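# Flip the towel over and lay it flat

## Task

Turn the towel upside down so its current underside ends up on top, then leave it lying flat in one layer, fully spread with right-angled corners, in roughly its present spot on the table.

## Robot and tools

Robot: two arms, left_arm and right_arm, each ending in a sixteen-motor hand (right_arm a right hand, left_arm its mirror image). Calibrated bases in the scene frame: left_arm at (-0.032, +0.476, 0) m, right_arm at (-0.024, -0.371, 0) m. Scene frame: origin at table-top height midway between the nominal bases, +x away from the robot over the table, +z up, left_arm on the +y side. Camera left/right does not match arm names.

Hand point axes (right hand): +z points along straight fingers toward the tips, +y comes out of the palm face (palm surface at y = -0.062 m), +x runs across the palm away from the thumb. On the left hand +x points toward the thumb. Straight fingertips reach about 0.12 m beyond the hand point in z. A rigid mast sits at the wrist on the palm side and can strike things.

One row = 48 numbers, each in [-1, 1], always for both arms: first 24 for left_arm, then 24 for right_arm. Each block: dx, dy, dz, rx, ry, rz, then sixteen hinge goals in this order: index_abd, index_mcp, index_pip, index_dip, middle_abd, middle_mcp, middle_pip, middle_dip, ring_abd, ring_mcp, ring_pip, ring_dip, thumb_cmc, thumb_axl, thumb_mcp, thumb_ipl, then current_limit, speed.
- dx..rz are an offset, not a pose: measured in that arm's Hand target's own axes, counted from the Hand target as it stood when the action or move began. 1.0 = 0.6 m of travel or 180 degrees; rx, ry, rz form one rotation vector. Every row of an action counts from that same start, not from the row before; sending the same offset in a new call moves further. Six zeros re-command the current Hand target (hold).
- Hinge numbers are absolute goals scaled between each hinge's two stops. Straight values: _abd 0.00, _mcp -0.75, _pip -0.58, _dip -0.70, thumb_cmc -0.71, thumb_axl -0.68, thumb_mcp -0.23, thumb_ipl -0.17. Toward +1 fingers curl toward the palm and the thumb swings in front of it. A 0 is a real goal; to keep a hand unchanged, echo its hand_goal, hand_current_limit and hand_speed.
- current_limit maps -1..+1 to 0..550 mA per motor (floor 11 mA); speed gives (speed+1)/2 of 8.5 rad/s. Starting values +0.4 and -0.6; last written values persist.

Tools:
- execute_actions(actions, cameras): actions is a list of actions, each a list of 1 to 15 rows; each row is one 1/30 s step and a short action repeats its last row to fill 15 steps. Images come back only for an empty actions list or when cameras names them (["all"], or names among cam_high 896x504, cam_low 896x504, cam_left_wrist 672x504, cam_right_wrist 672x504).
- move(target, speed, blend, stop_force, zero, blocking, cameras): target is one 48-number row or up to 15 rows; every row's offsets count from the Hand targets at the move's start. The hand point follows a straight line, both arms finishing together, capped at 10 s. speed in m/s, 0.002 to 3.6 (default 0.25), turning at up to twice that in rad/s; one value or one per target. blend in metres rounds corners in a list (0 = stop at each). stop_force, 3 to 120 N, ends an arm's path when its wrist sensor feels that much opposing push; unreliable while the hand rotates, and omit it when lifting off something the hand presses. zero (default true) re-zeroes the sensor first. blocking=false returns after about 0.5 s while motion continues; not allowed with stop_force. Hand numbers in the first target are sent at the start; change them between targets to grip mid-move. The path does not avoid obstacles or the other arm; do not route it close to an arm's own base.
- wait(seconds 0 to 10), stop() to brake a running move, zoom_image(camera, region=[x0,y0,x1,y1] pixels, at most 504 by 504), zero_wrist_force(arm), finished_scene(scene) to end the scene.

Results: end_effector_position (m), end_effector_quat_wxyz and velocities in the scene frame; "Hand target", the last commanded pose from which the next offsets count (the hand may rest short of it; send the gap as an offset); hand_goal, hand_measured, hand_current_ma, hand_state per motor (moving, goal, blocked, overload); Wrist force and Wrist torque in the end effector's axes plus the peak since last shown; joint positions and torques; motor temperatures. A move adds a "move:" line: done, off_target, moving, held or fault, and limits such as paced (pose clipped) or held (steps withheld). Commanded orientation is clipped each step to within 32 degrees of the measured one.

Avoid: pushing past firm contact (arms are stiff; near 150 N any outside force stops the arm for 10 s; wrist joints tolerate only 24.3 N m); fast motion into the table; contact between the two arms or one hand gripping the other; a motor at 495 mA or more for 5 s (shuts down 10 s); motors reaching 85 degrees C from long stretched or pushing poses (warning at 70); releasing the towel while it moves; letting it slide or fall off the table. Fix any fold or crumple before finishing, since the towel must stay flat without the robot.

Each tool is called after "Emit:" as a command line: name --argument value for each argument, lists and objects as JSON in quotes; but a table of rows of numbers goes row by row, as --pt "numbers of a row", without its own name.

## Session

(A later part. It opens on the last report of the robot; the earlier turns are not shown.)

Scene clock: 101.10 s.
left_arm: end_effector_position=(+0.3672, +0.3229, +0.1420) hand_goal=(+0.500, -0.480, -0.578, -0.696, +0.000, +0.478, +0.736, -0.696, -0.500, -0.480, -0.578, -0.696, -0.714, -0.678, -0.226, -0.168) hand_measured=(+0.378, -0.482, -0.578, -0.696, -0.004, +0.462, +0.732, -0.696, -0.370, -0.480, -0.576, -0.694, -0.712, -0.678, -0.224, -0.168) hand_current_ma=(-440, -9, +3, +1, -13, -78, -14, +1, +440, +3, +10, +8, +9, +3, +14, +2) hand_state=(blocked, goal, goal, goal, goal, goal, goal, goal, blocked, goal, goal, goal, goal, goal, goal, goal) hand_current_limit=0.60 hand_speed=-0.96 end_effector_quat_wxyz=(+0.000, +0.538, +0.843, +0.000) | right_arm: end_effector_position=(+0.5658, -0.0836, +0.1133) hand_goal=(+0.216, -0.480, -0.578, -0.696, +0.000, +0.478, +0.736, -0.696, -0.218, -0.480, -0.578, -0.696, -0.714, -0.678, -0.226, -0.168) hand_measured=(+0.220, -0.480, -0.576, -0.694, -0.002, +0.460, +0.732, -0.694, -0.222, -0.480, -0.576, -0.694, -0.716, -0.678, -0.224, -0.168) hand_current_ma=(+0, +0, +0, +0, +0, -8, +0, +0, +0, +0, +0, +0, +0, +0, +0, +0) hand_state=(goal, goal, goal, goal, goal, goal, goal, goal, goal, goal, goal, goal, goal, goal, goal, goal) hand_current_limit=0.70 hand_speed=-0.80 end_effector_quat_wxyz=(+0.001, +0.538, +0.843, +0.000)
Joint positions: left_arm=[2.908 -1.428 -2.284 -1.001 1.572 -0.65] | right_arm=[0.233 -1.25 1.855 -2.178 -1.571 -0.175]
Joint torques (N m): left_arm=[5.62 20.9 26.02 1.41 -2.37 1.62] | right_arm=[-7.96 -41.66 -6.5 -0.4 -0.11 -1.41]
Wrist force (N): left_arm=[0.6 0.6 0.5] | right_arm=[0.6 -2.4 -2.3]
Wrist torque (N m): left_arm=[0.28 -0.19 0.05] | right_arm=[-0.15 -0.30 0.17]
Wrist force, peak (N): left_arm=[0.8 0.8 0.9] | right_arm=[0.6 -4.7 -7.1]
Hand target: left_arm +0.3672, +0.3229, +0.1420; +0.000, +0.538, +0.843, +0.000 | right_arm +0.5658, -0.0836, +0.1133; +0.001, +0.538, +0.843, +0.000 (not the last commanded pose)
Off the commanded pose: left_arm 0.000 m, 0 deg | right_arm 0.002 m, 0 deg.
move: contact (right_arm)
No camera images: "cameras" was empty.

Emit:
execute_actions --actions '[[[0,0,0,0,0,0,0.5,-0.479,-0.577,-0.696,0,0.479,0.737,-0.696,-0.5,-0.479,-0.577,-0.696,-0.714,-0.678,-0.226,-0.168,0.6,-0.96, 0,0,0,0,0,0,0.6,-0.479,-0.577,-0.696,0,0.479,0.737,-0.696,-0.6,-0.479,-0.577,-0.696,-0.714,-0.678,-0.226,-0.168,-0.4,-0.96]]]'

Emit:
execute_actions --actions '[[[0,0,0,0,0,0,0.5,-0.479,-0.577,-0.696,0,0.479,0.737,-0.696,-0.5,-0.479,-0.577,-0.696,-0.714,-0.678,-0.226,-0.168,0.6,-0.96, 0,0,0,0,0,0,0.6,-0.479,-0.577,-0.696,0,0.479,0.737,-0.696,-0.6,-0.479,-0.577,-0.696,-0.714,-0.678,-0.226,-0.168,0,-0.96]]]'

Scene clock: 102.87 s.
left_arm: end_effector_position=(+0.3672, +0.3229, +0.1420) hand_goal=(+0.500, -0.480, -0.578, -0.696, +0.000, +0.478, +0.736, -0.696, -0.500, -0.480, -0.578, -0.696, -0.714, -0.678, -0.226, -0.168) hand_measured=(+0.378, -0.482, -0.578, -0.696, -0.004, +0.462, +0.732, -0.696, -0.370, -0.480, -0.576, -0.694, -0.712, -0.678, -0.224, -0.168) hand_current_ma=(-440, -9, +3, +1, -13, -78, -14, +1, +440, +3, +10, +8, +9, +3, +14, +2) hand_state=(blocked, goal, goal, goal, goal, goal, goal, goal, blocked, goal, goal, goal, goal, goal, goal, goal) hand_current_limit=0.60 hand_speed=-0.96 end_effector_quat_wxyz=(+0.000, +0.538, +0.843, +0.000) | right_arm: end_effector_position=(+0.5658, -0.0836, +0.1133) hand_goal=(+0.600, -0.480, -0.578, -0.696, +0.000, +0.478, +0.736, -0.696, -0.600, -0.480, -0.578, -0.696, -0.714, -0.678, -0.226, -0.168) hand_measured=(+0.382, -0.480, -0.576, -0.694, -0.002, +0.460, +0.732, -0.694, -0.382, -0.480, -0.576, -0.694, -0.716, -0.678, -0.224, -0.168) hand_current_ma=(-25, +0, +0, +0, +0, -8, +0, +0, +27, +0, +0, +0, +0, +0, +0, +0) hand_state=(moving, goal, goal, goal, goal, goal, goal, goal, moving, goal, goal, goal, goal, goal, goal, goal) hand_current_limit=-0.40 hand_speed=-0.96 end_effector_quat_wxyz=(+0.001, +0.538, +0.843, +0.000)
Joint positions: left_arm=[2.908 -1.428 -2.284 -1.001 1.572 -0.65] | right_arm=[0.232 -1.25 1.855 -2.178 -1.571 -0.175]
Joint torques (N m): left_arm=[5.44 20.99 22.68 1.33 -2.1 1.65] | right_arm=[-10.49 -40.9 -8.97 -1.17 -0.1 -1.58]
Wrist force (N): left_arm=[0.5 0.6 0.7] | right_arm=[0.7 -1.3 1.2]
Wrist torque (N m): left_arm=[0.27 -0.17 0.04] | right_arm=[-0.31 -0.37 0.20]
Wrist force, peak (N): left_arm=[0.8 0.7 0.7] | right_arm=[0.5 -2.5 -2.3]
Hand target: left_arm +0.3672, +0.3229, +0.1420; +0.000, +0.538, +0.843, +0.000 | right_arm +0.5658, -0.0836, +0.1133; +0.001, +0.538, +0.843, +0.000
Off the commanded pose: left_arm 0.000 m, 0 deg | right_arm 0.000 m, 0 deg.
Step readings (end_effector_position of left_arm | right_arm):
0: (+0.3672, +0.3229, +0.1420) | (+0.5658, -0.0836, +0.1133)
1: (+0.3672, +0.3229, +0.1420) | (+0.5658, -0.0836, +0.1133)
2: (+0.3672, +0.3229, +0.1420) | (+0.5658, -0.0836, +0.1133)
4: (+0.3672, +0.3229, +0.1420) | (+0.5658, -0.0836, +0.1133)
8: (+0.3672, +0.3229, +0.1420) | (+0.5658, -0.0836, +0.1133)
15: (+0.3672, +0.3229, +0.1420) | (+0.5658, -0.0836, +0.1133)

Scene clock: 103.57 s.
left_arm: end_effector_position=(+0.3672, +0.3229, +0.1420) hand_goal=(+0.500, -0.480, -0.578, -0.696, +0.000, +0.478, +0.736, -0.696, -0.500, -0.480, -0.578, -0.696, -0.714, -0.678, -0.226, -0.168) hand_measured=(+0.378, -0.482, -0.578, -0.696, -0.004, +0.462, +0.732, -0.696, -0.370, -0.480, -0.576, -0.694, -0.712, -0.678, -0.224, -0.168) hand_current_ma=(-440, -9, +3, +1, -13, -78, -14, +1, +440, +3, +10, +8, +9, +3, +14, +2) hand_state=(blocked, goal, goal, goal, goal, goal, goal, goal, blocked, goal, goal, goal, goal, goal, goal, goal) hand_current_limit=0.60 hand_speed=-0.96 end_effector_quat_wxyz=(+0.000, +0.538, +0.843, +0.000) | right_arm: end_effector_position=(+0.5658, -0.0836, +0.1133) hand_goal=(+0.600, -0.480, -0.578, -0.696, +0.000, +0.478, +0.736, -0.696, -0.600, -0.480, -0.578, -0.696, -0.714, -0.678, -0.226, -0.168) hand_measured=(+0.390, -0.480, -0.576, -0.694, -0.002, +0.460, +0.732, -0.694, -0.390, -0.480, -0.576, -0.694, -0.716, -0.678, -0.224, -0.168) hand_current_ma=(-270, +0, +0, +0, +0, -8, +0, +0, +275, +0, +0, +0, +0, +0, +0, +0) hand_state=(moving, goal, goal, goal, goal, goal, goal, goal, moving, goal, goal, goal, goal, goal, goal, goal) hand_current_limit=0.00 hand_speed=-0.96 end_effector_quat_wxyz=(+0.001, +0.538, +0.843, +0.000)
Joint positions: left_arm=[2.908 -1.428 -2.284 -1.001 1.572 -0.65] | right_arm=[0.232 -1.25 1.855 -2.178 -1.571 -0.175]
Joint torques (N m): left_arm=[5.7 19.78 22.31 1.35 -2.12 1.63] | right_arm=[-10.44 -41.3 -9.54 -1.64 -0.02 -1.65]
Wrist force (N): left_arm=[0.6 0.5 0.6] | right_arm=[0.6 -1.4 1.2]
Wrist torque (N m): left_arm=[0.28 -0.19 0.05] | right_arm=[-0.32 -0.36 0.19]
Wrist force, peak (N): left_arm=[0.6 0.8 0.8] | right_arm=[0.8 -1.6 1.3]
Hand target: left_arm +0.3672, +0.3229, +0.1420; +0.000, +0.538, +0.843, +0.000 | right_arm +0.5658, -0.0836, +0.1133; +0.001, +0.538, +0.843, +0.000
Off the commanded pose: left_arm 0.000 m, 0 deg | right_arm 0.000 m, 0 deg.
Step readings (end_effector_position of left_arm | right_arm):
0: (+0.3672, +0.3229, +0.1420) | (+0.5658, -0.0836, +0.1133)
1: (+0.3672, +0.3229, +0.1420) | (+0.5658, -0.0836, +0.1133)
2: (+0.3672, +0.3229, +0.1420) | (+0.5658, -0.0836, +0.1133)
4: (+0.3672, +0.3229, +0.1420) | (+0.5658, -0.0836, +0.1133)
8: (+0.3672, +0.3229, +0.1420) | (+0.5658, -0.0836, +0.1133)
15: (+0.3672, +0.3229, +0.1420) | (+0.5658, -0.0836, +0.1133)

Emit:
move --target '[0,0,0,0,0,0,0.5,-0.479,-0.577,-0.696,0,0.479,0.737,-0.696,-0.5,-0.479,-0.577,-0.696,-0.714,-0.678,-0.226,-0.168,0.6,-0.96, 0,0,-0.0083,0,0,0,0.217,-0.479,-0.577,-0.696,0,0.479,0.737,-0.696,-0.217,-0.479,-0.577,-0.696,-0.714,-0.678,-0.226,-0.168,0.5,-0.8]' --speed 0.03 --cameras '["cam_right_wrist"]'

Emit:
zoom_image --camera "cam_right_wrist" --region '[250, 20, 450, 160]'

Emit:
move --target '[0,0,0,0,0,0,0.5,-0.479,-0.577,-0.696,0,0.479,0.737,-0.696,-0.5,-0.479,-0.577,-0.696,-0.714,-0.678,-0.226,-0.168,0.6,-0.96, 0,0,0.0123,0,0,0,0.217,-0.479,-0.577,-0.696,0,0.479,0.737,-0.696,-0.217,-0.479,-0.577,-0.696,-0.714,-0.678,-0.226,-0.168,0.5,-0.8]' --speed 0.008 --stop_force 3 --cameras '[]'

Emit:
move --pt "0 0 0 0 0 0 0.5 -0.479 -0.577 -0.696 0 0.479 0.737 -0.696 -0.5 -0.479 -0.577 -0.696 -0.714 -0.678 -0.226 -0.168 0.6 -0.96 0 0 0.0025 0 0 0 0.6 -0.479 -0.577 -0.696 0 0.479 0.737 -0.696 -0.6 -0.479 -0.577 -0.696 -0.714 -0.678 -0.226 -0.168 0.4 -0.97" --pt "0 0 0 0 0 0 0.5 -0.479 -0.577 -0.696 0 0.479 0.737 -0.696 -0.5 -0.479 -0.577 -0.696 -0.714 -0.678 -0.226 -0.168 0.6 -0.96 0 0 0.0053 0 0 0 0.6 -0.479 -0.577 -0.696 0 0.479 0.737 -0.696 -0.6 -0.479 -0.577 -0.696 -0.714 -0.678 -0.226 -0.168 0.4 -0.97" --pt "0 0 0 0 0 0 0.5 -0.479 -0.577 -0.696 0 0.479 0.737 -0.696 -0.5 -0.479 -0.577 -0.696 -0.714 -0.678 -0.226 -0.168 0.6 -0.96 0 0 0.0088 0 0 0 0.6 -0.479 -0.577 -0.696 0 0.479 0.737 -0.696 -0.6 -0.479 -0.577 -0.696 -0.714 -0.678 -0.226 -0.168 0.4 -0.97" --speed '[0.0029, 0.0035, 0.0042]' --stop_force 15 --cameras '["cam_right_wrist"]'

Emit:
zoom_image --camera "cam_right_wrist" --region '[250, 20, 450, 160]'

Scene clock: 107.50 s.
left_arm: end_effector_position=(+0.3672, +0.3229, +0.1420) hand_goal=(+0.500, -0.480, -0.578, -0.696, +0.000, +0.478, +0.736, -0.696, -0.500, -0.480, -0.578, -0.696, -0.714, -0.678, -0.226, -0.168) hand_measured=(+0.378, -0.482, -0.578, -0.696, -0.004, +0.462, +0.732, -0.696, -0.370, -0.480, -0.576, -0.694, -0.712, -0.678, -0.224, -0.168) hand_current_ma=(-440, -9, +3, +1, -13, -78, -14, +1, +440, +3, +10, +8, +9, +3, +14, +2) hand_state=(blocked, goal, goal, goal, goal, goal, goal, goal, blocked, goal, goal, goal, goal, goal, goal, goal) hand_current_limit=0.60 hand_speed=-0.96 end_effector_quat_wxyz=(+0.000, +0.538, +0.843, +0.000) | right_arm: end_effector_position=(+0.5658, -0.0836, +0.1182) hand_goal=(+0.216, -0.480, -0.578, -0.696, +0.000, +0.478, +0.736, -0.696, -0.218, -0.480, -0.578, -0.696, -0.714, -0.678, -0.226, -0.168) hand_measured=(+0.218, -0.480, -0.576, -0.694, -0.002, +0.460, +0.732, -0.694, -0.220, -0.480, -0.576, -0.694, -0.716, -0.678, -0.224, -0.168) hand_current_ma=(+0, +0, +0, +0, +0, -8, +0, +0, +0, +0, +0, +0, +0, +0, +0, +0) hand_state=(goal, goal, goal, goal, goal, goal, goal, goal, goal, goal, goal, goal, goal, goal, goal, goal) hand_current_limit=0.50 hand_speed=-0.80 end_effector_quat_wxyz=(+0.001, +0.538, +0.843, +0.000)
Joint positions: left_arm=[2.908 -1.428 -2.284 -1.001 1.572 -0.65] | right_arm=[0.232 -1.257 1.85 -2.165 -1.571 -0.175]
Joint torques (N m): left_arm=[5.56 19.26 21.69 1.34 -2.06 1.7] | right_arm=[-9.06 -42.71 -33.59 -0.49 -0.07 -1.54]
Wrist force (N): left_arm=[0.6 0.8 0.4] | right_arm=[0.6 -1.2 1.2]
Wrist torque (N m): left_arm=[0.31 -0.20 0.05] | right_arm=[-0.31 -0.36 0.18]
Wrist force, peak (N): left_arm=[0.9 0.9 0.5] | right_arm=[0.7 -1.6 1.3]
Hand target: left_arm +0.3672, +0.3229, +0.1420; +0.000, +0.538, +0.843, +0.000 | right_arm +0.5658, -0.0836, +0.1182; +0.001, +0.538, +0.843, +0.000
Off the commanded pose: left_arm 0.000 m, 0 deg | right_arm 0.000 m, 0 deg.
move: done
camera_calibration:
cam_right_wrist: T_world_to_cam=[[0.903819, -0.425284, -0.0473871, -0.50579], [-0.252702, -0.619827, 0.742937, -0.04763], [-0.345331, -0.659506, -0.667681, 0.348114], [0, 0, 0, 1]] pos_world=[0.565321, -0.0150433, 0.243848]
Images, in order (width x height): cam_right_wrist 672x504.

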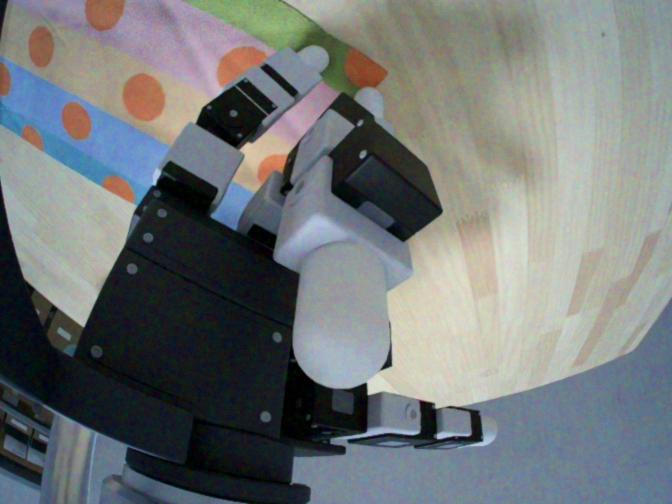

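Scaled by 2.520 from the camera's 672x504 image, which has a finer 960x720 frame.

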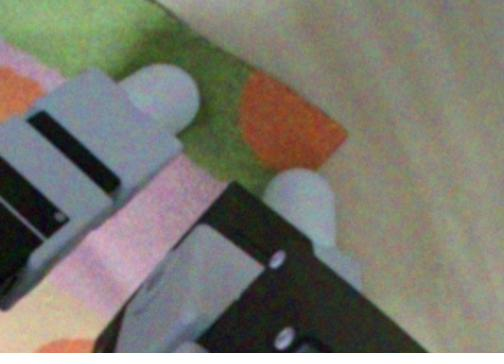

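Scene clock: 109.37 s.
left_arm: end_effector_position=(+0.3672, +0.3229, +0.1420) hand_goal=(+0.500, -0.480, -0.578, -0.696, +0.000, +0.478, +0.736, -0.696, -0.500, -0.480, -0.578, -0.696, -0.714, -0.678, -0.226, -0.168) hand_measured=(+0.378, -0.482, -0.578, -0.696, -0.004, +0.462, +0.732, -0.696, -0.370, -0.480, -0.576, -0.694, -0.712, -0.678, -0.224, -0.168) hand_current_ma=(-440, -9, +3, +1, -13, -78, -14, +1, +440, +3, +10, +8, +9, +3, +14, +2) hand_state=(blocked, goal, goal, goal, goal, goal, goal, goal, blocked, goal, goal, goal, goal, goal, goal, goal) hand_current_limit=0.60 hand_speed=-0.96 end_effector_quat_wxyz=(+0.000, +0.538, +0.843, +0.000) | right_arm: end_effector_position=(+0.5658, -0.0836, +0.1131) hand_goal=(+0.216, -0.480, -0.578, -0.696, +0.000, +0.478, +0.736, -0.696, -0.218, -0.480, -0.578, -0.696, -0.714, -0.678, -0.226, -0.168) hand_measured=(+0.218, -0.478, -0.576, -0.694, -0.002, +0.460, +0.732, -0.694, -0.222, -0.478, -0.576, -0.694, -0.716, -0.678, -0.224, -0.168) hand_current_ma=(+0, +0, +0, +0, +0, -8, +0, +0, +0, +0, +0, +0, +0, +0, +0, +0) hand_state=(goal, goal, goal, goal, goal, goal, goal, goal, goal, goal, goal, goal, goal, goal, goal, goal) hand_current_limit=0.50 hand_speed=-0.80 end_effector_quat_wxyz=(+0.001, +0.538, +0.843, +0.000)
Joint positions: left_arm=[2.908 -1.428 -2.284 -1.001 1.572 -0.65] | right_arm=[0.232 -1.25 1.855 -2.178 -1.571 -0.175]
Joint torques (N m): left_arm=[4.82 19.74 19.26 1.56 -2.12 1.48] | right_arm=[-8.53 -41.15 -32.19 -0.63 -0.03 -1.34]
Wrist force (N): left_arm=[0.6 0.8 0.6] | right_arm=[0.5 -2.6 -2.7]
Wrist torque (N m): left_arm=[0.30 -0.18 0.05] | right_arm=[-0.12 -0.26 0.15]
Wrist force, peak (N): left_arm=[0.7 0.9 0.7] | right_arm=[0.6 -3.3 -5.6]
Hand target: left_arm +0.3672, +0.3229, +0.1420; +0.000, +0.538, +0.843, +0.000 | right_arm +0.5658, -0.0836, +0.1131; +0.001, +0.538, +0.843, +0.000 (not the last commanded pose)
Off the commanded pose: left_arm 0.000 m, 0 deg | right_arm 0.002 m, 0 deg.
move: contact (right_arm)
No camera images: "cameras" was empty.

Scene clock: 111.83 s.
left_arm: end_effector_position=(+0.3672, +0.3229, +0.1420) hand_goal=(+0.500, -0.480, -0.578, -0.696, +0.000, +0.478, +0.736, -0.696, -0.500, -0.480, -0.578, -0.696, -0.714, -0.678, -0.226, -0.168) hand_measured=(+0.378, -0.482, -0.578, -0.696, -0.004, +0.462, +0.732, -0.696, -0.370, -0.480, -0.576, -0.694, -0.712, -0.678, -0.224, -0.168) hand_current_ma=(-440, -9, +3, +1, -13, -78, -14, +1, +440, +3, +10, +8, +9, +3, +14, +2) hand_state=(blocked, goal, goal, goal, goal, goal, goal, goal, blocked, goal, goal, goal, goal, goal, goal, goal) hand_current_limit=0.60 hand_speed=-0.96 end_effector_quat_wxyz=(+0.000, +0.538, +0.843, +0.000) | right_arm: end_effector_position=(+0.5658, -0.0836, +0.1106) hand_goal=(+0.600, -0.480, -0.578, -0.696, +0.000, +0.478, +0.736, -0.696, -0.600, -0.480, -0.578, -0.696, -0.714, -0.678, -0.226, -0.168) hand_measured=(+0.392, -0.480, -0.576, -0.694, -0.002, +0.460, +0.732, -0.694, -0.384, -0.478, -0.574, -0.694, -0.716, -0.678, -0.224, -0.168) hand_current_ma=(-187, +0, +0, +0, +0, -8, +0, +0, +221, +0, +0, +0, +0, +0, +0, +0) hand_state=(moving, goal, goal, goal, goal, goal, goal, goal, moving, goal, goal, goal, goal, goal, goal, goal) hand_current_limit=0.40 hand_speed=-0.97 end_effector_quat_wxyz=(+0.001, +0.538, +0.843, +0.000)
Joint positions: left_arm=[2.908 -1.428 -2.284 -1.001 1.572 -0.65] | right_arm=[0.232 -1.246 1.858 -2.184 -1.571 -0.175]
Joint torques (N m): left_arm=[6.99 19.88 18.81 1.56 -2.09 1.33] | right_arm=[-8.86 -43.41 -33.15 -0.79 -1.13 -1.47]
Wrist force (N): left_arm=[0.5 0.6 0.7] | right_arm=[0.6 -1.5 1.0]
Wrist torque (N m): left_arm=[0.28 -0.18 0.04] | right_arm=[-0.32 -0.36 0.20]
Wrist force, peak (N): left_arm=[0.7 0.9 0.8] | right_arm=[6.9 -8.8 -18.1]
Hand target: left_arm +0.3672, +0.3229, +0.1420; +0.000, +0.538, +0.843, +0.000 | right_arm +0.5658, -0.0836, +0.1106; +0.001, +0.538, +0.843, +0.000 (not the last commanded pose)
Off the commanded pose: left_arm 0.000 m, 0 deg | right_arm 0.003 m, 0 deg.
move: contact (right_arm); path passed 1 of 3 targets
camera_calibration:
cam_right_wrist: T_world_to_cam=[[0.903808, -0.425309, -0.0473573, -0.506152], [-0.252738, -0.61981, 0.74294, -0.0419635], [-0.345332, -0.659506, -0.667681, 0.34304], [0, 0, 0, 1]] pos_world=[0.565321, -0.0150433, 0.236248]
Images, in order (width x height): cam_right_wrist 672x504.

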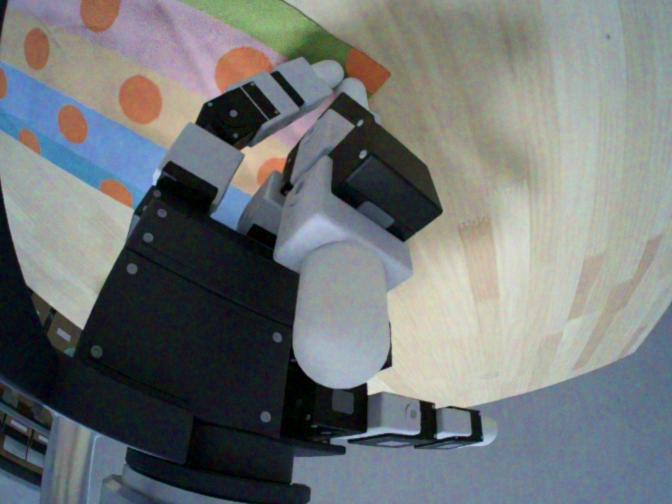

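Scaled by 2.520 from the camera's 672x504 image, which has a finer 960x720 frame.

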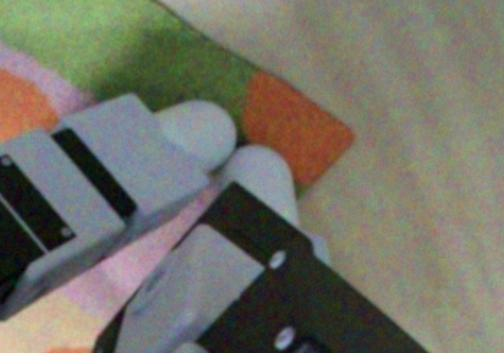

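Emit:
move --target '[0,0,0,0,0,0,0.5,-0.479,-0.577,-0.696,0,0.479,0.737,-0.696,-0.5,-0.479,-0.577,-0.696,-0.714,-0.678,-0.226,-0.168,0.6,-0.96, 0,0,-0.0125,0,0,0,0.217,-0.479,-0.577,-0.696,0,0.479,0.737,-0.696,-0.217,-0.479,-0.577,-0.696,-0.714,-0.678,-0.226,-0.168,0.5,-0.8]' --speed 0.03 --cameras '[]'

Emit:
move --target '[0,0,0,0,0,0,0.5,-0.479,-0.577,-0.696,0,0.479,0.737,-0.696,-0.5,-0.479,-0.577,-0.696,-0.714,-0.678,-0.226,-0.168,0.6,-0.96, 0,0.003,0.0123,0,0,0,0.217,-0.479,-0.577,-0.696,0,0.479,0.737,-0.696,-0.217,-0.479,-0.577,-0.696,-0.714,-0.678,-0.226,-0.168,0.5,-0.8]' --speed 0.008 --stop_force 4 --cameras '[]'

Emit:
execute_actions --actions '[[[0,0,0,0,0,0,0.5,-0.479,-0.577,-0.696,0,0.479,0.737,-0.696,-0.5,-0.479,-0.577,-0.696,-0.714,-0.678,-0.226,-0.168,0.6,-0.96, 0,0,0.0005,0,0,0,0.6,-0.479,-0.577,-0.696,0,0.479,0.737,-0.696,-0.6,-0.479,-0.577,-0.696,-0.714,-0.678,-0.226,-0.168,0.75,-0.992]]]'

Scene clock: 114.10 s.
left_arm: end_effector_position=(+0.3672, +0.3229, +0.1420) hand_goal=(+0.500, -0.480, -0.578, -0.696, +0.000, +0.478, +0.736, -0.696, -0.500, -0.480, -0.578, -0.696, -0.714, -0.678, -0.226, -0.168) hand_measured=(+0.378, -0.482, -0.578, -0.696, -0.004, +0.462, +0.732, -0.696, -0.370, -0.480, -0.576, -0.694, -0.712, -0.678, -0.224, -0.168) hand_current_ma=(-440, -9, +3, +1, -13, -78, -14, +1, +440, +3, +10, +8, +9, +3, +14, +2) hand_state=(blocked, goal, goal, goal, goal, goal, goal, goal, blocked, goal, goal, goal, goal, goal, goal, goal) hand_current_limit=0.60 hand_speed=-0.96 end_effector_quat_wxyz=(+0.000, +0.538, +0.843, +0.000) | right_arm: end_effector_position=(+0.5658, -0.0836, +0.1181) hand_goal=(+0.216, -0.480, -0.578, -0.696, +0.000, +0.478, +0.736, -0.696, -0.218, -0.480, -0.578, -0.696, -0.714, -0.678, -0.226, -0.168) hand_measured=(+0.218, -0.480, -0.576, -0.694, -0.002, +0.460, +0.732, -0.694, -0.220, -0.480, -0.576, -0.694, -0.716, -0.678, -0.224, -0.168) hand_current_ma=(+0, +0, +0, +0, +0, -8, +0, +0, +0, +0, +0, +0, +0, +0, +0, +0) hand_state=(goal, goal, goal, goal, goal, goal, goal, goal, goal, goal, goal, goal, goal, goal, goal, goal) hand_current_limit=0.50 hand_speed=-0.80 end_effector_quat_wxyz=(+0.001, +0.538, +0.843, +0.000)
Joint positions: left_arm=[2.908 -1.428 -2.284 -1.001 1.572 -0.65] | right_arm=[0.232 -1.257 1.85 -2.166 -1.571 -0.175]
Joint torques (N m): left_arm=[5.8 18.84 17.28 1.6 -1.97 1.3] | right_arm=[-8.04 -42.85 -33.54 -0.51 -1.62 -1.19]
Wrist force (N): left_arm=[0.5 0.7 0.8] | right_arm=[0.4 -1.4 1.0]
Wrist torque (N m): left_arm=[0.28 -0.18 0.04] | right_arm=[-0.31 -0.33 0.18]
Wrist force, peak (N): left_arm=[0.6 0.8 0.9] | right_arm=[0.7 -1.6 1.1]
Hand target: left_arm +0.3672, +0.3229, +0.1420; +0.000, +0.538, +0.843, +0.000 | right_arm +0.5658, -0.0836, +0.1181; +0.001, +0.538, +0.843, +0.000
Off the commanded pose: left_arm 0.000 m, 0 deg | right_arm 0.000 m, 0 deg.
move: done
No camera images: "cameras" was empty.

Scene clock: 116.30 s.
left_arm: end_effector_position=(+0.3672, +0.3229, +0.1420) hand_goal=(+0.500, -0.480, -0.578, -0.696, +0.000, +0.478, +0.736, -0.696, -0.500, -0.480, -0.578, -0.696, -0.714, -0.678, -0.226, -0.168) hand_measured=(+0.378, -0.482, -0.578, -0.696, -0.004, +0.462, +0.732, -0.696, -0.370, -0.480, -0.576, -0.694, -0.712, -0.678, -0.224, -0.168) hand_current_ma=(-440, -9, +3, +1, -13, -78, -14, +1, +440, +3, +10, +8, +9, +3, +14, +2) hand_state=(blocked, goal, goal, goal, goal, goal, goal, goal, blocked, goal, goal, goal, goal, goal, goal, goal) hand_current_limit=0.60 hand_speed=-0.96 end_effector_quat_wxyz=(+0.000, +0.538, +0.843, +0.000) | right_arm: end_effector_position=(+0.5669, -0.0831, +0.1132) hand_goal=(+0.216, -0.480, -0.578, -0.696, +0.000, +0.478, +0.736, -0.696, -0.218, -0.480, -0.578, -0.696, -0.714, -0.678, -0.226, -0.168) hand_measured=(+0.220, -0.480, -0.576, -0.694, -0.002, +0.460, +0.732, -0.694, -0.222, -0.480, -0.576, -0.694, -0.716, -0.678, -0.224, -0.168) hand_current_ma=(+0, +0, +0, +0, +0, -8, +0, +0, +0, +0, +0, +0, +0, +0, +0, +0) hand_state=(goal, goal, goal, goal, goal, goal, goal, goal, goal, goal, goal, goal, goal, goal, goal, goal) hand_current_limit=0.50 hand_speed=-0.80 end_effector_quat_wxyz=(+0.001, +0.538, +0.843, +0.000)
Joint positions: left_arm=[2.908 -1.428 -2.284 -1.001 1.572 -0.65] | right_arm=[0.233 -1.247 1.852 -2.177 -1.571 -0.175]
Joint torques (N m): left_arm=[5.46 21.59 15.86 1.71 -1.93 1.56] | right_arm=[-5.92 -40.74 -31.84 -0.4 -1.03 0.05]
Wrist force (N): left_arm=[0.6 0.5 0.6] | right_arm=[0.5 -3.2 -2.5]
Wrist torque (N m): left_arm=[0.28 -0.18 0.05] | right_arm=[-0.10 -0.27 0.14]
Wrist force, peak (N): left_arm=[0.8 0.8 0.8] | right_arm=[0.6 -3.5 -6.1]
Hand target: left_arm +0.3672, +0.3229, +0.1420; +0.000, +0.538, +0.843, +0.000 | right_arm +0.5669, -0.0831, +0.1132; +0.001, +0.538, +0.843, +0.000 (not the last commanded pose)
Off the commanded pose: left_arm 0.000 m, 0 deg | right_arm 0.002 m, 0 deg.
move: contact (right_arm)
No camera images: "cameras" was empty.

Scene clock: 117.00 s.
left_arm: end_effector_position=(+0.3672, +0.3229, +0.1420) hand_goal=(+0.500, -0.480, -0.578, -0.696, +0.000, +0.478, +0.736, -0.696, -0.500, -0.480, -0.578, -0.696, -0.714, -0.678, -0.226, -0.168) hand_measured=(+0.378, -0.482, -0.578, -0.696, -0.004, +0.462, +0.732, -0.696, -0.370, -0.480, -0.576, -0.694, -0.712, -0.678, -0.224, -0.168) hand_current_ma=(-440, -9, +3, +1, -13, -78, -14, +1, +440, +3, +10, +8, +9, +3, +14, +2) hand_state=(blocked, goal, goal, goal, goal, goal, goal, goal, blocked, goal, goal, goal, goal, goal, goal, goal) hand_current_limit=0.60 hand_speed=-0.96 end_effector_quat_wxyz=(+0.000, +0.538, +0.843, +0.000) | right_arm: end_effector_position=(+0.5669, -0.0831, +0.1129) hand_goal=(+0.600, -0.480, -0.578, -0.696, +0.000, +0.478, +0.736, -0.696, -0.600, -0.480, -0.578, -0.696, -0.714, -0.678, -0.226, -0.168) hand_measured=(+0.222, -0.480, -0.576, -0.694, -0.002, +0.460, +0.732, -0.694, -0.224, -0.480, -0.576, -0.694, -0.716, -0.678, -0.224, -0.168) hand_current_ma=(-4, +0, +0, +0, +0, -8, +0, +0, +4, +0, +0, +0, +0, +0, +0, +0) hand_state=(moving, goal, goal, goal, goal, goal, goal, goal, moving, goal, goal, goal, goal, goal, goal, goal) hand_current_limit=0.75 hand_speed=-0.99 end_effector_quat_wxyz=(+0.001, +0.538, +0.843, +0.000)
Joint positions: left_arm=[2.908 -1.428 -2.284 -1.001 1.572 -0.65] | right_arm=[0.233 -1.247 1.852 -2.178 -1.571 -0.175]
Joint torques (N m): left_arm=[5.05 20.73 14.56 1.76 -2.18 1.68] | right_arm=[-9.21 -20.56 -5.42 -4.54 -0.73 -0.96]
Wrist force (N): left_arm=[0.8 0.6 0.7] | right_arm=[0.4 -3.1 -5.2]
Wrist torque (N m): left_arm=[0.26 -0.21 0.07] | right_arm=[0.01 -0.24 0.14]
Wrist force, peak (N): left_arm=[0.6 0.6 0.9] | right_arm=[0.4 -3.1 -5.2]
Hand target: left_arm +0.3672, +0.3229, +0.1420; +0.000, +0.538, +0.843, +0.000 | right_arm +0.5669, -0.0831, +0.1129; +0.001, +0.538, +0.843, +0.000
Off the commanded pose: left_arm 0.000 m, 0 deg | right_arm 0.000 m, 0 deg.
Step readings (end_effector_position of left_arm | right_arm):
0: (+0.3672, +0.3229, +0.1420) | (+0.5669, -0.0831, +0.1132)
1: (+0.3672, +0.3229, +0.1420) | (+0.5669, -0.0831, +0.1132)
2: (+0.3672, +0.3229, +0.1420) | (+0.5669, -0.0831, +0.1132)
4: (+0.3672, +0.3229, +0.1420) | (+0.5669, -0.0831, +0.1132)
8: (+0.3672, +0.3229, +0.1420) | (+0.5670, -0.0830, +0.1132)
15: (+0.3672, +0.3229, +0.1420) | (+0.5670, -0.0831, +0.1129)

Emit:
execute_actions --actions '[[[0,0,0,0,0,0,0.5,-0.479,-0.577,-0.696,0,0.479,0.737,-0.696,-0.5,-0.479,-0.577,-0.696,-0.714,-0.678,-0.226,-0.168,0.6,-0.96, 0,0,0.0003,0,0,0,0.6,-0.479,-0.577,-0.696,0,0.479,0.737,-0.696,-0.6,-0.479,-0.577,-0.696,-0.714,-0.678,-0.226,-0.168,0.75,-0.98]]]'

Emit:
execute_actions --actions '[[[0,0,0,0,0,0,0.5,-0.479,-0.577,-0.696,0,0.479,0.737,-0.696,-0.5,-0.479,-0.577,-0.696,-0.714,-0.678,-0.226,-0.168,0.6,-0.96, 0,0,0.0003,0,0,0,0.6,-0.479,-0.577,-0.696,0,0.479,0.737,-0.696,-0.6,-0.479,-0.577,-0.696,-0.714,-0.678,-0.226,-0.168,0.75,-0.98]]]'

Scene clock: 119.27 s.
left_arm: end_effector_position=(+0.3672, +0.3229, +0.1420) hand_goal=(+0.500, -0.480, -0.578, -0.696, +0.000, +0.478, +0.736, -0.696, -0.500, -0.480, -0.578, -0.696, -0.714, -0.678, -0.226, -0.168) hand_measured=(+0.378, -0.482, -0.578, -0.696, -0.004, +0.462, +0.732, -0.696, -0.370, -0.480, -0.576, -0.694, -0.712, -0.678, -0.224, -0.168) hand_current_ma=(-440, -9, +3, +1, -13, -78, -14, +1, +440, +3, +10, +8, +9, +3, +14, +2) hand_state=(blocked, goal, goal, goal, goal, goal, goal, goal, blocked, goal, goal, goal, goal, goal, goal, goal) hand_current_limit=0.60 hand_speed=-0.96 end_effector_quat_wxyz=(+0.000, +0.538, +0.843, +0.000) | right_arm: end_effector_position=(+0.5669, -0.0831, +0.1127) hand_goal=(+0.600, -0.480, -0.578, -0.696, +0.000, +0.478, +0.736, -0.696, -0.600, -0.480, -0.578, -0.696, -0.714, -0.678, -0.226, -0.168) hand_measured=(+0.380, -0.480, -0.576, -0.694, -0.002, +0.460, +0.732, -0.694, -0.380, -0.480, -0.576, -0.694, -0.716, -0.678, -0.224, -0.168) hand_current_ma=(-6, +0, +0, +0, +0, -8, +0, +0, +7, +0, +0, +0, +0, +0, +0, +0) hand_state=(moving, goal, goal, goal, goal, goal, goal, goal, moving, goal, goal, goal, goal, goal, goal, goal) hand_current_limit=0.75 hand_speed=-0.98 end_effector_quat_wxyz=(+0.001, +0.538, +0.843, +0.000)
Joint positions: left_arm=[2.908 -1.428 -2.284 -1.001 1.572 -0.65] | right_arm=[0.233 -1.247 1.852 -2.178 -1.571 -0.175]
Joint torques (N m): left_arm=[5.49 19.49 14.98 1.82 -2.03 1.3] | right_arm=[-8.35 -33.09 -12.53 -4.86 0.14 -1.56]
Wrist force (N): left_arm=[0.6 0.7 0.5] | right_arm=[0.7 -1.5 0.7]
Wrist torque (N m): left_arm=[0.28 -0.19 0.05] | right_arm=[-0.30 -0.36 0.19]
Wrist force, peak (N): left_arm=[0.7 0.8 0.8] | right_arm=[0.3 -3.3 -5.0]
Hand target: left_arm +0.3672, +0.3229, +0.1420; +0.000, +0.538, +0.843, +0.000 | right_arm +0.5669, -0.0831, +0.1127; +0.001, +0.538, +0.843, +0.000
Off the commanded pose: left_arm 0.000 m, 0 deg | right_arm 0.000 m, 0 deg.
Step readings (end_effector_position of left_arm | right_arm):
0: (+0.3672, +0.3229, +0.1420) | (+0.5669, -0.0831, +0.1129)
1: (+0.3672, +0.3229, +0.1420) | (+0.5669, -0.0831, +0.1129)
2: (+0.3672, +0.3229, +0.1420) | (+0.5669, -0.0831, +0.1128)
4: (+0.3672, +0.3229, +0.1420) | (+0.5669, -0.0831, +0.1128)
8: (+0.3672, +0.3229, +0.1420) | (+0.5669, -0.0831, +0.1127)
15: (+0.3672, +0.3229, +0.1420) | (+0.5669, -0.0831, +0.1127)

Scene clock: 119.97 s.
left_arm: end_effector_position=(+0.3672, +0.3229, +0.1420) hand_goal=(+0.500, -0.480, -0.578, -0.696, +0.000, +0.478, +0.736, -0.696, -0.500, -0.480, -0.578, -0.696, -0.714, -0.678, -0.226, -0.168) hand_measured=(+0.378, -0.482, -0.578, -0.696, -0.004, +0.462, +0.732, -0.696, -0.370, -0.480, -0.576, -0.694, -0.712, -0.678, -0.224, -0.168) hand_current_ma=(-440, -9, +3, +1, -13, -78, -14, +1, +440, +3, +10, +8, +9, +3, +14, +2) hand_state=(blocked, goal, goal, goal, goal, goal, goal, goal, blocked, goal, goal, goal, goal, goal, goal, goal) hand_current_limit=0.60 hand_speed=-0.96 end_effector_quat_wxyz=(+0.000, +0.538, +0.843, +0.000) | right_arm: end_effector_position=(+0.5669, -0.0831, +0.1125) hand_goal=(+0.600, -0.480, -0.578, -0.696, +0.000, +0.478, +0.736, -0.696, -0.600, -0.480, -0.578, -0.696, -0.714, -0.678, -0.226, -0.168) hand_measured=(+0.384, -0.480, -0.576, -0.694, -0.002, +0.460, +0.732, -0.694, -0.384, -0.480, -0.576, -0.694, -0.716, -0.678, -0.224, -0.168) hand_current_ma=(-72, +0, +0, +0, +0, -8, +0, +0, +75, +0, +0, +0, +0, +0, +0, +0) hand_state=(moving, goal, goal, goal, goal, goal, goal, goal, moving, goal, goal, goal, goal, goal, goal, goal) hand_current_limit=0.75 hand_speed=-0.98 end_effector_quat_wxyz=(+0.001, +0.538, +0.843, +0.000)
Joint positions: left_arm=[2.908 -1.428 -2.284 -1.001 1.572 -0.65] | right_arm=[0.233 -1.246 1.853 -2.179 -1.571 -0.175]
Joint torques (N m): left_arm=[4.52 19.53 14.34 1.57 -1.85 1.98] | right_arm=[-8.68 -24.61 -7.66 -4.89 0.16 -1.53]
Wrist force (N): left_arm=[0.7 0.7 0.7] | right_arm=[0.7 -1.6 1.0]
Wrist torque (N m): left_arm=[0.28 -0.21 0.06] | right_arm=[-0.33 -0.37 0.20]
Wrist force, peak (N): left_arm=[0.7 0.6 0.9] | right_arm=[0.7 -1.6 1.0]
Hand target: left_arm +0.3672, +0.3229, +0.1420; +0.000, +0.538, +0.843, +0.000 | right_arm +0.5669, -0.0831, +0.1125; +0.001, +0.538, +0.843, +0.000
Off the commanded pose: left_arm 0.000 m, 0 deg | right_arm 0.000 m, 0 deg.
Step readings (end_effector_position of left_arm | right_arm):
0: (+0.3672, +0.3229, +0.1420) | (+0.5669, -0.0831, +0.1127)
1: (+0.3672, +0.3229, +0.1420) | (+0.5669, -0.0831, +0.1127)
2: (+0.3672, +0.3229, +0.1420) | (+0.5669, -0.0831, +0.1127)
4: (+0.3672, +0.3229, +0.1420) | (+0.5670, -0.0831, +0.1127)
8: (+0.3672, +0.3229, +0.1420) | (+0.5670, -0.0831, +0.1126)
15: (+0.3672, +0.3229, +0.1420) | (+0.5669, -0.0831, +0.1125)

Emit:
move --target '[0,0,0,0,0,0,0.5,-0.479,-0.577,-0.696,0,0.479,0.737,-0.696,-0.5,-0.479,-0.577,-0.696,-0.714,-0.678,-0.226,-0.168,0.6,-0.96, 0,0,-0.0092,0,0,0,0.217,-0.479,-0.577,-0.696,0,0.479,0.737,-0.696,-0.217,-0.479,-0.577,-0.696,-0.714,-0.678,-0.226,-0.168,0.5,-0.8]' --speed 0.03 --cameras '["cam_right_wrist"]'

Emit:
move --target '[0,0,0,0,0,0,0.5,-0.479,-0.577,-0.696,0,0.479,0.737,-0.696,-0.5,-0.479,-0.577,-0.696,-0.714,-0.678,-0.226,-0.168,0.6,-0.96, 0,0,0.0095,0,0,0,0.217,-0.479,-0.577,-0.696,0,0.479,0.737,-0.696,-0.217,-0.479,-0.577,-0.696,-0.714,-0.678,-0.226,-0.168,0.5,-0.8]' --speed 0.01 --cameras '[]'

Emit:
execute_actions --actions '[[[0,0,0,0,0,0,0.5,-0.479,-0.577,-0.696,0,0.479,0.737,-0.696,-0.5,-0.479,-0.577,-0.696,-0.714,-0.678,-0.226,-0.168,0.6,-0.96, 0,0,0.0003,0,0,0,0.6,-0.479,-0.577,-0.696,0,0.479,0.737,-0.696,-0.6,-0.479,-0.577,-0.696,-0.714,-0.678,-0.226,-0.168,0.75,-0.98]]]'

Emit:
execute_actions --actions '[[[0,0,0,0,0,0,0.5,-0.479,-0.577,-0.696,0,0.479,0.737,-0.696,-0.5,-0.479,-0.577,-0.696,-0.714,-0.678,-0.226,-0.168,0.6,-0.96, 0,0,0.0007,0,0,0,0.6,-0.479,-0.577,-0.696,0,0.479,0.737,-0.696,-0.6,-0.479,-0.577,-0.696,-0.714,-0.678,-0.226,-0.168,0.75,-0.98]]]'

Emit:
execute_actions --actions '[[[0,0,0,0,0,0,0.5,-0.479,-0.577,-0.696,0,0.479,0.737,-0.696,-0.5,-0.479,-0.577,-0.696,-0.714,-0.678,-0.226,-0.168,0.6,-0.96, 0,0,0.0012,0,0,0,0.6,-0.479,-0.577,-0.696,0,0.479,0.737,-0.696,-0.6,-0.479,-0.577,-0.696,-0.714,-0.678,-0.226,-0.168,0.75,-0.98]]]'

Scene clock: 122.77 s.
left_arm: end_effector_position=(+0.3672, +0.3229, +0.1420) hand_goal=(+0.500, -0.480, -0.578, -0.696, +0.000, +0.478, +0.736, -0.696, -0.500, -0.480, -0.578, -0.696, -0.714, -0.678, -0.226, -0.168) hand_measured=(+0.378, -0.482, -0.578, -0.696, -0.004, +0.462, +0.732, -0.696, -0.370, -0.480, -0.576, -0.694, -0.712, -0.678, -0.224, -0.168) hand_current_ma=(-440, -9, +3, +1, -13, -78, -14, +1, +440, +3, +10, +8, +9, +3, +14, +2) hand_state=(blocked, goal, goal, goal, goal, goal, goal, goal, blocked, goal, goal, goal, goal, goal, goal, goal) hand_current_limit=0.60 hand_speed=-0.96 end_effector_quat_wxyz=(+0.000, +0.538, +0.843, +0.000) | right_arm: end_effector_position=(+0.5669, -0.0831, +0.1180) hand_goal=(+0.216, -0.480, -0.578, -0.696, +0.000, +0.478, +0.736, -0.696, -0.218, -0.480, -0.578, -0.696, -0.714, -0.678, -0.226, -0.168) hand_measured=(+0.218, -0.480, -0.576, -0.694, -0.002, +0.460, +0.732, -0.694, -0.220, -0.480, -0.576, -0.694, -0.716, -0.678, -0.224, -0.168) hand_current_ma=(+0, +0, +0, +0, +0, -8, +0, +0, +0, +0, +0, +0, +0, +0, +0, +0) hand_state=(goal, goal, goal, goal, goal, goal, goal, goal, goal, goal, goal, goal, goal, goal, goal, goal) hand_current_limit=0.50 hand_speed=-0.80 end_effector_quat_wxyz=(+0.001, +0.538, +0.843, +0.000)
Joint positions: left_arm=[2.908 -1.428 -2.284 -1.001 1.572 -0.65] | right_arm=[0.233 -1.254 1.846 -2.165 -1.571 -0.175]
Joint torques (N m): left_arm=[4.97 18.89 14.27 1.94 -2.03 1.61] | right_arm=[-7.43 -42.79 -33.42 -0.68 0.22 -1.36]
Wrist force (N): left_arm=[0.7 0.8 0.7] | right_arm=[0.6 -1.4 1.1]
Wrist torque (N m): left_arm=[0.28 -0.21 0.06] | right_arm=[-0.31 -0.36 0.18]
Wrist force, peak (N): left_arm=[0.7 0.8 0.9] | right_arm=[0.6 -1.6 1.1]
Hand target: left_arm +0.3672, +0.3229, +0.1420; +0.000, +0.538, +0.843, +0.000 | right_arm +0.5669, -0.0831, +0.1180; +0.001, +0.538, +0.843, +0.000
Off the commanded pose: left_arm 0.000 m, 0 deg | right_arm 0.000 m, 0 deg.
move: done
camera_calibration:
cam_right_wrist: T_world_to_cam=[[0.903808, -0.425309, -0.0473573, -0.506583], [-0.252738, -0.61981, 0.74294, -0.0468733], [-0.345332, -0.659506, -0.667681, 0.348691], [0, 0, 0, 1]] pos_world=[0.566421, -0.0145433, 0.243648]
Images, in order (width x height): cam_right_wrist 672x504.

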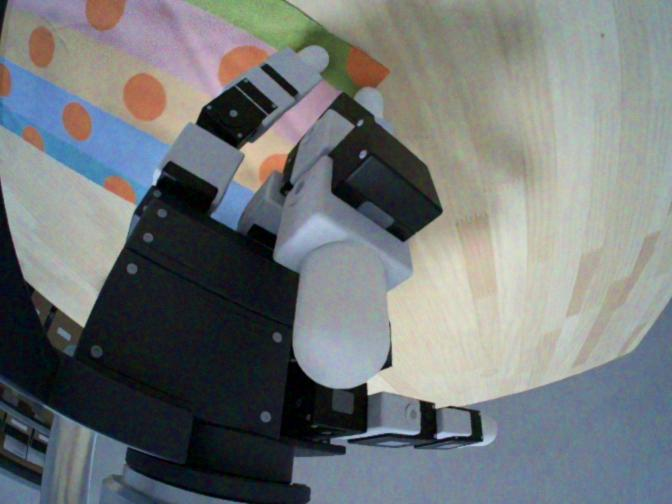

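Scene clock: 123.63 s.
left_arm: end_effector_position=(+0.3672, +0.3229, +0.1420) hand_goal=(+0.500, -0.480, -0.578, -0.696, +0.000, +0.478, +0.736, -0.696, -0.500, -0.480, -0.578, -0.696, -0.714, -0.678, -0.226, -0.168) hand_measured=(+0.378, -0.482, -0.578, -0.696, -0.004, +0.462, +0.732, -0.696, -0.370, -0.480, -0.576, -0.694, -0.712, -0.678, -0.224, -0.168) hand_current_ma=(-440, -9, +3, +1, -13, -78, -14, +1, +440, +3, +10, +8, +9, +3, +14, +2) hand_state=(blocked, goal, goal, goal, goal, goal, goal, goal, blocked, goal, goal, goal, goal, goal, goal, goal) hand_current_limit=0.60 hand_speed=-0.96 end_effector_quat_wxyz=(+0.000, +0.538, +0.843, +0.000) | right_arm: end_effector_position=(+0.5670, -0.0831, +0.1124) hand_goal=(+0.216, -0.480, -0.578, -0.696, +0.000, +0.478, +0.736, -0.696, -0.218, -0.480, -0.578, -0.696, -0.714, -0.678, -0.226, -0.168) hand_measured=(+0.220, -0.478, -0.576, -0.694, -0.002, +0.460, +0.732, -0.694, -0.222, -0.478, -0.576, -0.694, -0.716, -0.678, -0.224, -0.168) hand_current_ma=(+0, +0, +0, +0, +0, -8, +0, +0, +0, +0, +0, +0, +0, +0, +0, +0) hand_state=(goal, goal, goal, goal, goal, goal, goal, goal, goal, goal, goal, goal, goal, goal, goal, goal) hand_current_limit=0.50 hand_speed=-0.80 end_effector_quat_wxyz=(+0.001, +0.538, +0.843, +0.000)
Joint positions: left_arm=[2.908 -1.428 -2.284 -1.001 1.572 -0.65] | right_arm=[0.233 -1.246 1.853 -2.179 -1.571 -0.175]
Joint torques (N m): left_arm=[6.77 18.02 13.91 1.97 -1.9 1.58] | right_arm=[-8.04 -18.44 -4.01 -4.43 0.15 -1.29]
Wrist force (N): left_arm=[0.6 0.7 0.4] | right_arm=[0.7 -5.3 -10.2]
Wrist torque (N m): left_arm=[0.28 -0.20 0.05] | right_arm=[0.26 -0.10 0.10]
Wrist force, peak (N): left_arm=[0.7 0.8 0.8] | right_arm=[0.7 -5.3 -10.2]
Hand target: left_arm +0.3672, +0.3229, +0.1420; +0.000, +0.538, +0.843, +0.000 | right_arm +0.5669, -0.0831, +0.1123; +0.001, +0.538, +0.843, +0.000
Off the commanded pose: left_arm 0.000 m, 0 deg | right_arm 0.000 m, 0 deg.
move: done
No camera images: "cameras" was empty.

Scene clock: 124.33 s.
left_arm: end_effector_position=(+0.3672, +0.3229, +0.1420) hand_goal=(+0.500, -0.480, -0.578, -0.696, +0.000, +0.478, +0.736, -0.696, -0.500, -0.480, -0.578, -0.696, -0.714, -0.678, -0.226, -0.168) hand_measured=(+0.378, -0.482, -0.578, -0.696, -0.004, +0.462, +0.732, -0.696, -0.370, -0.480, -0.576, -0.694, -0.712, -0.678, -0.224, -0.168) hand_current_ma=(-440, -9, +3, +1, -13, -78, -14, +1, +440, +3, +10, +8, +9, +3, +14, +2) hand_state=(blocked, goal, goal, goal, goal, goal, goal, goal, blocked, goal, goal, goal, goal, goal, goal, goal) hand_current_limit=0.60 hand_speed=-0.96 end_effector_quat_wxyz=(+0.000, +0.538, +0.843, +0.000) | right_arm: end_effector_position=(+0.5669, -0.0831, +0.1121) hand_goal=(+0.600, -0.480, -0.578, -0.696, +0.000, +0.478, +0.736, -0.696, -0.600, -0.480, -0.578, -0.696, -0.714, -0.678, -0.226, -0.168) hand_measured=(+0.230, -0.476, -0.576, -0.694, -0.002, +0.460, +0.732, -0.694, -0.230, -0.476, -0.576, -0.694, -0.716, -0.678, -0.224, -0.168) hand_current_ma=(-26, +0, +0, +0, +0, -8, +0, +0, +27, +0, +0, +0, +0, +0, +0, +0) hand_state=(moving, goal, goal, goal, goal, goal, goal, goal, moving, goal, goal, goal, goal, goal, goal, goal) hand_current_limit=0.75 hand_speed=-0.98 end_effector_quat_wxyz=(+0.001, +0.538, +0.843, +0.000)
Joint positions: left_arm=[2.908 -1.428 -2.284 -1.001 1.572 -0.65] | right_arm=[0.233 -1.246 1.853 -2.179 -1.571 -0.175]
Joint torques (N m): left_arm=[6.51 18.2 13.69 1.56 -1.73 1.52] | right_arm=[-7.71 -17.63 -3.42 -4.29 0.14 -1.37]
Wrist force (N): left_arm=[0.5 0.6 0.8] | right_arm=[0.6 -5.9 -10.7]
Wrist torque (N m): left_arm=[0.27 -0.19 0.05] | right_arm=[0.36 -0.08 0.08]
Wrist force, peak (N): left_arm=[0.8 0.6 0.9] | right_arm=[0.5 -6.2 -12.5]
Hand target: left_arm +0.3672, +0.3229, +0.1420; +0.000, +0.538, +0.843, +0.000 | right_arm +0.5669, -0.0831, +0.1121; +0.001, +0.538, +0.843, +0.000
Off the commanded pose: left_arm 0.000 m, 0 deg | right_arm 0.000 m, 0 deg.
Step readings (end_effector_position of left_arm | right_arm):
0: (+0.3672, +0.3229, +0.1420) | (+0.5670, -0.0831, +0.1124)
1: (+0.3672, +0.3229, +0.1420) | (+0.5669, -0.0831, +0.1124)
2: (+0.3672, +0.3229, +0.1420) | (+0.5669, -0.0831, +0.1124)
4: (+0.3672, +0.3229, +0.1420) | (+0.5669, -0.0831, +0.1123)
8: (+0.3672, +0.3229, +0.1420) | (+0.5669, -0.0831, +0.1122)
15: (+0.3672, +0.3229, +0.1420) | (+0.5669, -0.0831, +0.1121)

Scene clock: 125.93 s.
left_arm: end_effector_position=(+0.3672, +0.3229, +0.1420) hand_goal=(+0.500, -0.480, -0.578, -0.696, +0.000, +0.478, +0.736, -0.696, -0.500, -0.480, -0.578, -0.696, -0.714, -0.678, -0.226, -0.168) hand_measured=(+0.378, -0.482, -0.578, -0.696, -0.004, +0.462, +0.732, -0.696, -0.370, -0.480, -0.576, -0.694, -0.712, -0.678, -0.224, -0.168) hand_current_ma=(-440, -9, +3, +1, -13, -78, -14, +1, +440, +3, +10, +8, +9, +3, +14, +2) hand_state=(blocked, goal, goal, goal, goal, goal, goal, goal, blocked, goal, goal, goal, goal, goal, goal, goal) hand_current_limit=0.60 hand_speed=-0.96 end_effector_quat_wxyz=(+0.000, +0.538, +0.843, +0.000) | right_arm: end_effector_position=(+0.5669, -0.0831, +0.1117) hand_goal=(+0.600, -0.480, -0.578, -0.696, +0.000, +0.478, +0.736, -0.696, -0.600, -0.480, -0.578, -0.696, -0.714, -0.678, -0.226, -0.168) hand_measured=(+0.380, -0.480, -0.576, -0.694, -0.002, +0.460, +0.732, -0.694, -0.380, -0.480, -0.576, -0.694, -0.716, -0.678, -0.224, -0.168) hand_current_ma=(-7, +0, +0, +0, +0, -8, +0, +0, +8, +0, +0, +0, +0, +0, +0, +0) hand_state=(moving, goal, goal, goal, goal, goal, goal, goal, moving, goal, goal, goal, goal, goal, goal, goal) hand_current_limit=0.75 hand_speed=-0.98 end_effector_quat_wxyz=(+0.001, +0.538, +0.843, +0.000)
Joint positions: left_arm=[2.908 -1.428 -2.284 -1.001 1.572 -0.65] | right_arm=[0.233 -1.245 1.854 -2.181 -1.571 -0.175]
Joint torques (N m): left_arm=[5.33 18.69 14.06 1.94 -1.96 1.88] | right_arm=[-8.13 -38.8 -18.57 -4.84 0.1 -1.33]
Wrist force (N): left_arm=[0.5 0.8 0.7] | right_arm=[0.5 -1.5 0.9]
Wrist torque (N m): left_arm=[0.29 -0.18 0.04] | right_arm=[-0.31 -0.34 0.18]
Wrist force, peak (N): left_arm=[0.6 0.9 0.8] | right_arm=[0.8 -6.8 -14.8]
Hand target: left_arm +0.3672, +0.3229, +0.1420; +0.000, +0.538, +0.843, +0.000 | right_arm +0.5669, -0.0831, +0.1117; +0.001, +0.538, +0.843, +0.000
Off the commanded pose: left_arm 0.000 m, 0 deg | right_arm 0.000 m, 0 deg.
Step readings (end_effector_position of left_arm | right_arm):
0: (+0.3672, +0.3229, +0.1420) | (+0.5669, -0.0831, +0.1121)
1: (+0.3672, +0.3229, +0.1420) | (+0.5669, -0.0831, +0.1121)
2: (+0.3672, +0.3229, +0.1420) | (+0.5669, -0.0831, +0.1121)
4: (+0.3672, +0.3229, +0.1420) | (+0.5669, -0.0831, +0.1119)
8: (+0.3672, +0.3229, +0.1420) | (+0.5669, -0.0831, +0.1117)
15: (+0.3672, +0.3229, +0.1420) | (+0.5669, -0.0831, +0.1117)

Scene clock: 126.63 s.
left_arm: end_effector_position=(+0.3672, +0.3229, +0.1420) hand_goal=(+0.500, -0.480, -0.578, -0.696, +0.000, +0.478, +0.736, -0.696, -0.500, -0.480, -0.578, -0.696, -0.714, -0.678, -0.226, -0.168) hand_measured=(+0.378, -0.482, -0.578, -0.696, -0.004, +0.462, +0.732, -0.696, -0.370, -0.480, -0.576, -0.694, -0.712, -0.678, -0.224, -0.168) hand_current_ma=(-440, -9, +3, +1, -13, -78, -14, +1, +440, +3, +10, +8, +9, +3, +14, +2) hand_state=(blocked, goal, goal, goal, goal, goal, goal, goal, blocked, goal, goal, goal, goal, goal, goal, goal) hand_current_limit=0.60 hand_speed=-0.96 end_effector_quat_wxyz=(+0.000, +0.538, +0.843, +0.000) | right_arm: end_effector_position=(+0.5669, -0.0831, +0.1110) hand_goal=(+0.600, -0.480, -0.578, -0.696, +0.000, +0.478, +0.736, -0.696, -0.600, -0.480, -0.578, -0.696, -0.714, -0.678, -0.226, -0.168) hand_measured=(+0.384, -0.480, -0.576, -0.694, -0.002, +0.460, +0.732, -0.694, -0.384, -0.480, -0.576, -0.694, -0.716, -0.678, -0.224, -0.168) hand_current_ma=(-74, +0, +0, +0, +0, -8, +0, +0, +77, +0, +0, +0, +0, +0, +0, +0) hand_state=(moving, goal, goal, goal, goal, goal, goal, goal, moving, goal, goal, goal, goal, goal, goal, goal) hand_current_limit=0.75 hand_speed=-0.98 end_effector_quat_wxyz=(+0.001, +0.538, +0.843, +0.000)
Joint positions: left_arm=[2.908 -1.428 -2.284 -1.001 1.572 -0.65] | right_arm=[0.233 -1.244 1.854 -2.182 -1.571 -0.175]
Joint torques (N m): left_arm=[5.18 18.21 12.5 1.91 -1.99 1.44] | right_arm=[-8.29 -24.2 -7.09 -5.03 0.15 -1.31]
Wrist force (N): left_arm=[0.6 0.7 0.5] | right_arm=[0.4 -1.3 1.1]
Wrist torque (N m): left_arm=[0.29 -0.19 0.05] | right_arm=[-0.30 -0.33 0.17]
Wrist force, peak (N): left_arm=[0.8 0.7 0.8] | right_arm=[0.6 -1.6 1.2]
Hand target: left_arm +0.3672, +0.3229, +0.1420; +0.000, +0.538, +0.843, +0.000 | right_arm +0.5669, -0.0831, +0.1110; +0.001, +0.538, +0.843, +0.000
Off the commanded pose: left_arm 0.000 m, 0 deg | right_arm 0.000 m, 0 deg.
Step readings (end_effector_position of left_arm | right_arm):
0: (+0.3672, +0.3229, +0.1420) | (+0.5669, -0.0831, +0.1117)
1: (+0.3672, +0.3229, +0.1420) | (+0.5669, -0.0831, +0.1117)
2: (+0.3672, +0.3229, +0.1420) | (+0.5670, -0.0831, +0.1117)
4: (+0.3672, +0.3229, +0.1420) | (+0.5670, -0.0831, +0.1116)
8: (+0.3672, +0.3229, +0.1420) | (+0.5670, -0.0831, +0.1112)
15: (+0.3672, +0.3229, +0.1420) | (+0.5669, -0.0831, +0.1110)

Emit:
move --target '[0,0,0,0,0,0,0.5,-0.479,-0.577,-0.696,0,0.479,0.737,-0.696,-0.5,-0.479,-0.577,-0.696,-0.714,-0.678,-0.226,-0.168,0.6,-0.96, 0.0133,0.0295,-0.0117,0,0,0,0.217,-0.479,-0.577,-0.696,0,0.479,0.737,-0.696,-0.217,-0.479,-0.577,-0.696,-0.714,-0.678,-0.226,-0.168,0.5,-0.8]' --speed 0.03 --cameras '["cam_right_wrist"]'

Emit:
zoom_image --camera "cam_right_wrist" --region '[250, 20, 450, 160]'

Scene clock: 130.47 s.
left_arm: end_effector_position=(+0.3672, +0.3229, +0.1420) hand_goal=(+0.500, -0.480, -0.578, -0.696, +0.000, +0.478, +0.736, -0.696, -0.500, -0.480, -0.578, -0.696, -0.714, -0.678, -0.226, -0.168) hand_measured=(+0.378, -0.482, -0.578, -0.696, -0.004, +0.462, +0.732, -0.696, -0.370, -0.480, -0.576, -0.694, -0.712, -0.678, -0.224, -0.168) hand_current_ma=(-440, -9, +3, +1, -13, -78, -14, +1, +440, +3, +10, +8, +9, +3, +14, +2) hand_state=(blocked, goal, goal, goal, goal, goal, goal, goal, blocked, goal, goal, goal, goal, goal, goal, goal) hand_current_limit=0.60 hand_speed=-0.96 end_effector_quat_wxyz=(+0.000, +0.538, +0.843, +0.000) | right_arm: end_effector_position=(+0.5796, -0.0684, +0.1180) hand_goal=(+0.216, -0.480, -0.578, -0.696, +0.000, +0.478, +0.736, -0.696, -0.218, -0.480, -0.578, -0.696, -0.714, -0.678, -0.226, -0.168) hand_measured=(+0.218, -0.480, -0.576, -0.694, -0.002, +0.460, +0.732, -0.694, -0.220, -0.480, -0.576, -0.694, -0.716, -0.678, -0.224, -0.168) hand_current_ma=(+0, +0, +0, +0, +0, -8, +0, +0, +0, +0, +0, +0, +0, +0, +0, +0) hand_state=(goal, goal, goal, goal, goal, goal, goal, goal, goal, goal, goal, goal, goal, goal, goal, goal) hand_current_limit=0.50 hand_speed=-0.80 end_effector_quat_wxyz=(+0.001, +0.538, +0.843, +0.000)
Joint positions: left_arm=[2.908 -1.428 -2.284 -1.001 1.572 -0.65] | right_arm=[0.252 -1.216 1.792 -2.149 -1.571 -0.156]
Joint torques (N m): left_arm=[4.53 18.42 14.6 2.04 -1.99 1.73] | right_arm=[8.46 -25.55 -33.35 -0.72 -0.93 2.18]
Wrist force (N): left_arm=[0.7 0.6 0.7] | right_arm=[0.6 -1.5 0.8]
Wrist torque (N m): left_arm=[0.26 -0.21 0.06] | right_arm=[-0.31 -0.34 0.18]
Wrist force, peak (N): left_arm=[0.8 0.9 0.7] | right_arm=[0.2 -1.9 1.2]
Hand target: left_arm +0.3672, +0.3229, +0.1420; +0.000, +0.538, +0.843, +0.000 | right_arm +0.5796, -0.0684, +0.1180; +0.001, +0.538, +0.843, +0.000
Off the commanded pose: left_arm 0.000 m, 0 deg | right_arm 0.000 m, 0 deg.
move: done
camera_calibration:
cam_right_wrist: T_world_to_cam=[[0.90381, -0.425306, -0.0473526, -0.511811], [-0.252765, -0.619858, 0.742891, -0.0345253], [-0.345308, -0.659463, -0.667736, 0.362771], [0, 0, 0, 1]] pos_world=[0.579121, 0.000156516, 0.243648]
Images, in order (width x height): cam_right_wrist 672x504.

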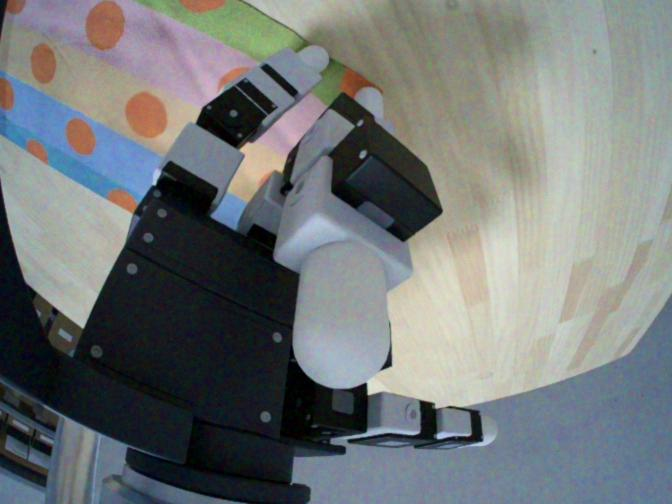

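Scaled by 2.520 from the camera's 672x504 image, which has a finer 960x720 frame.

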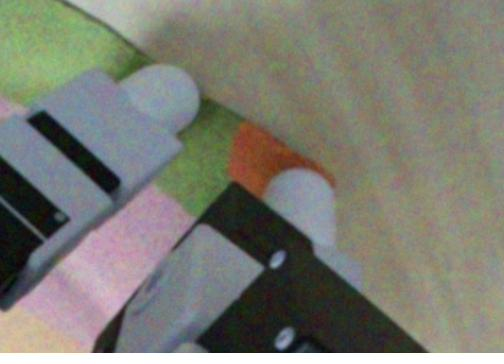

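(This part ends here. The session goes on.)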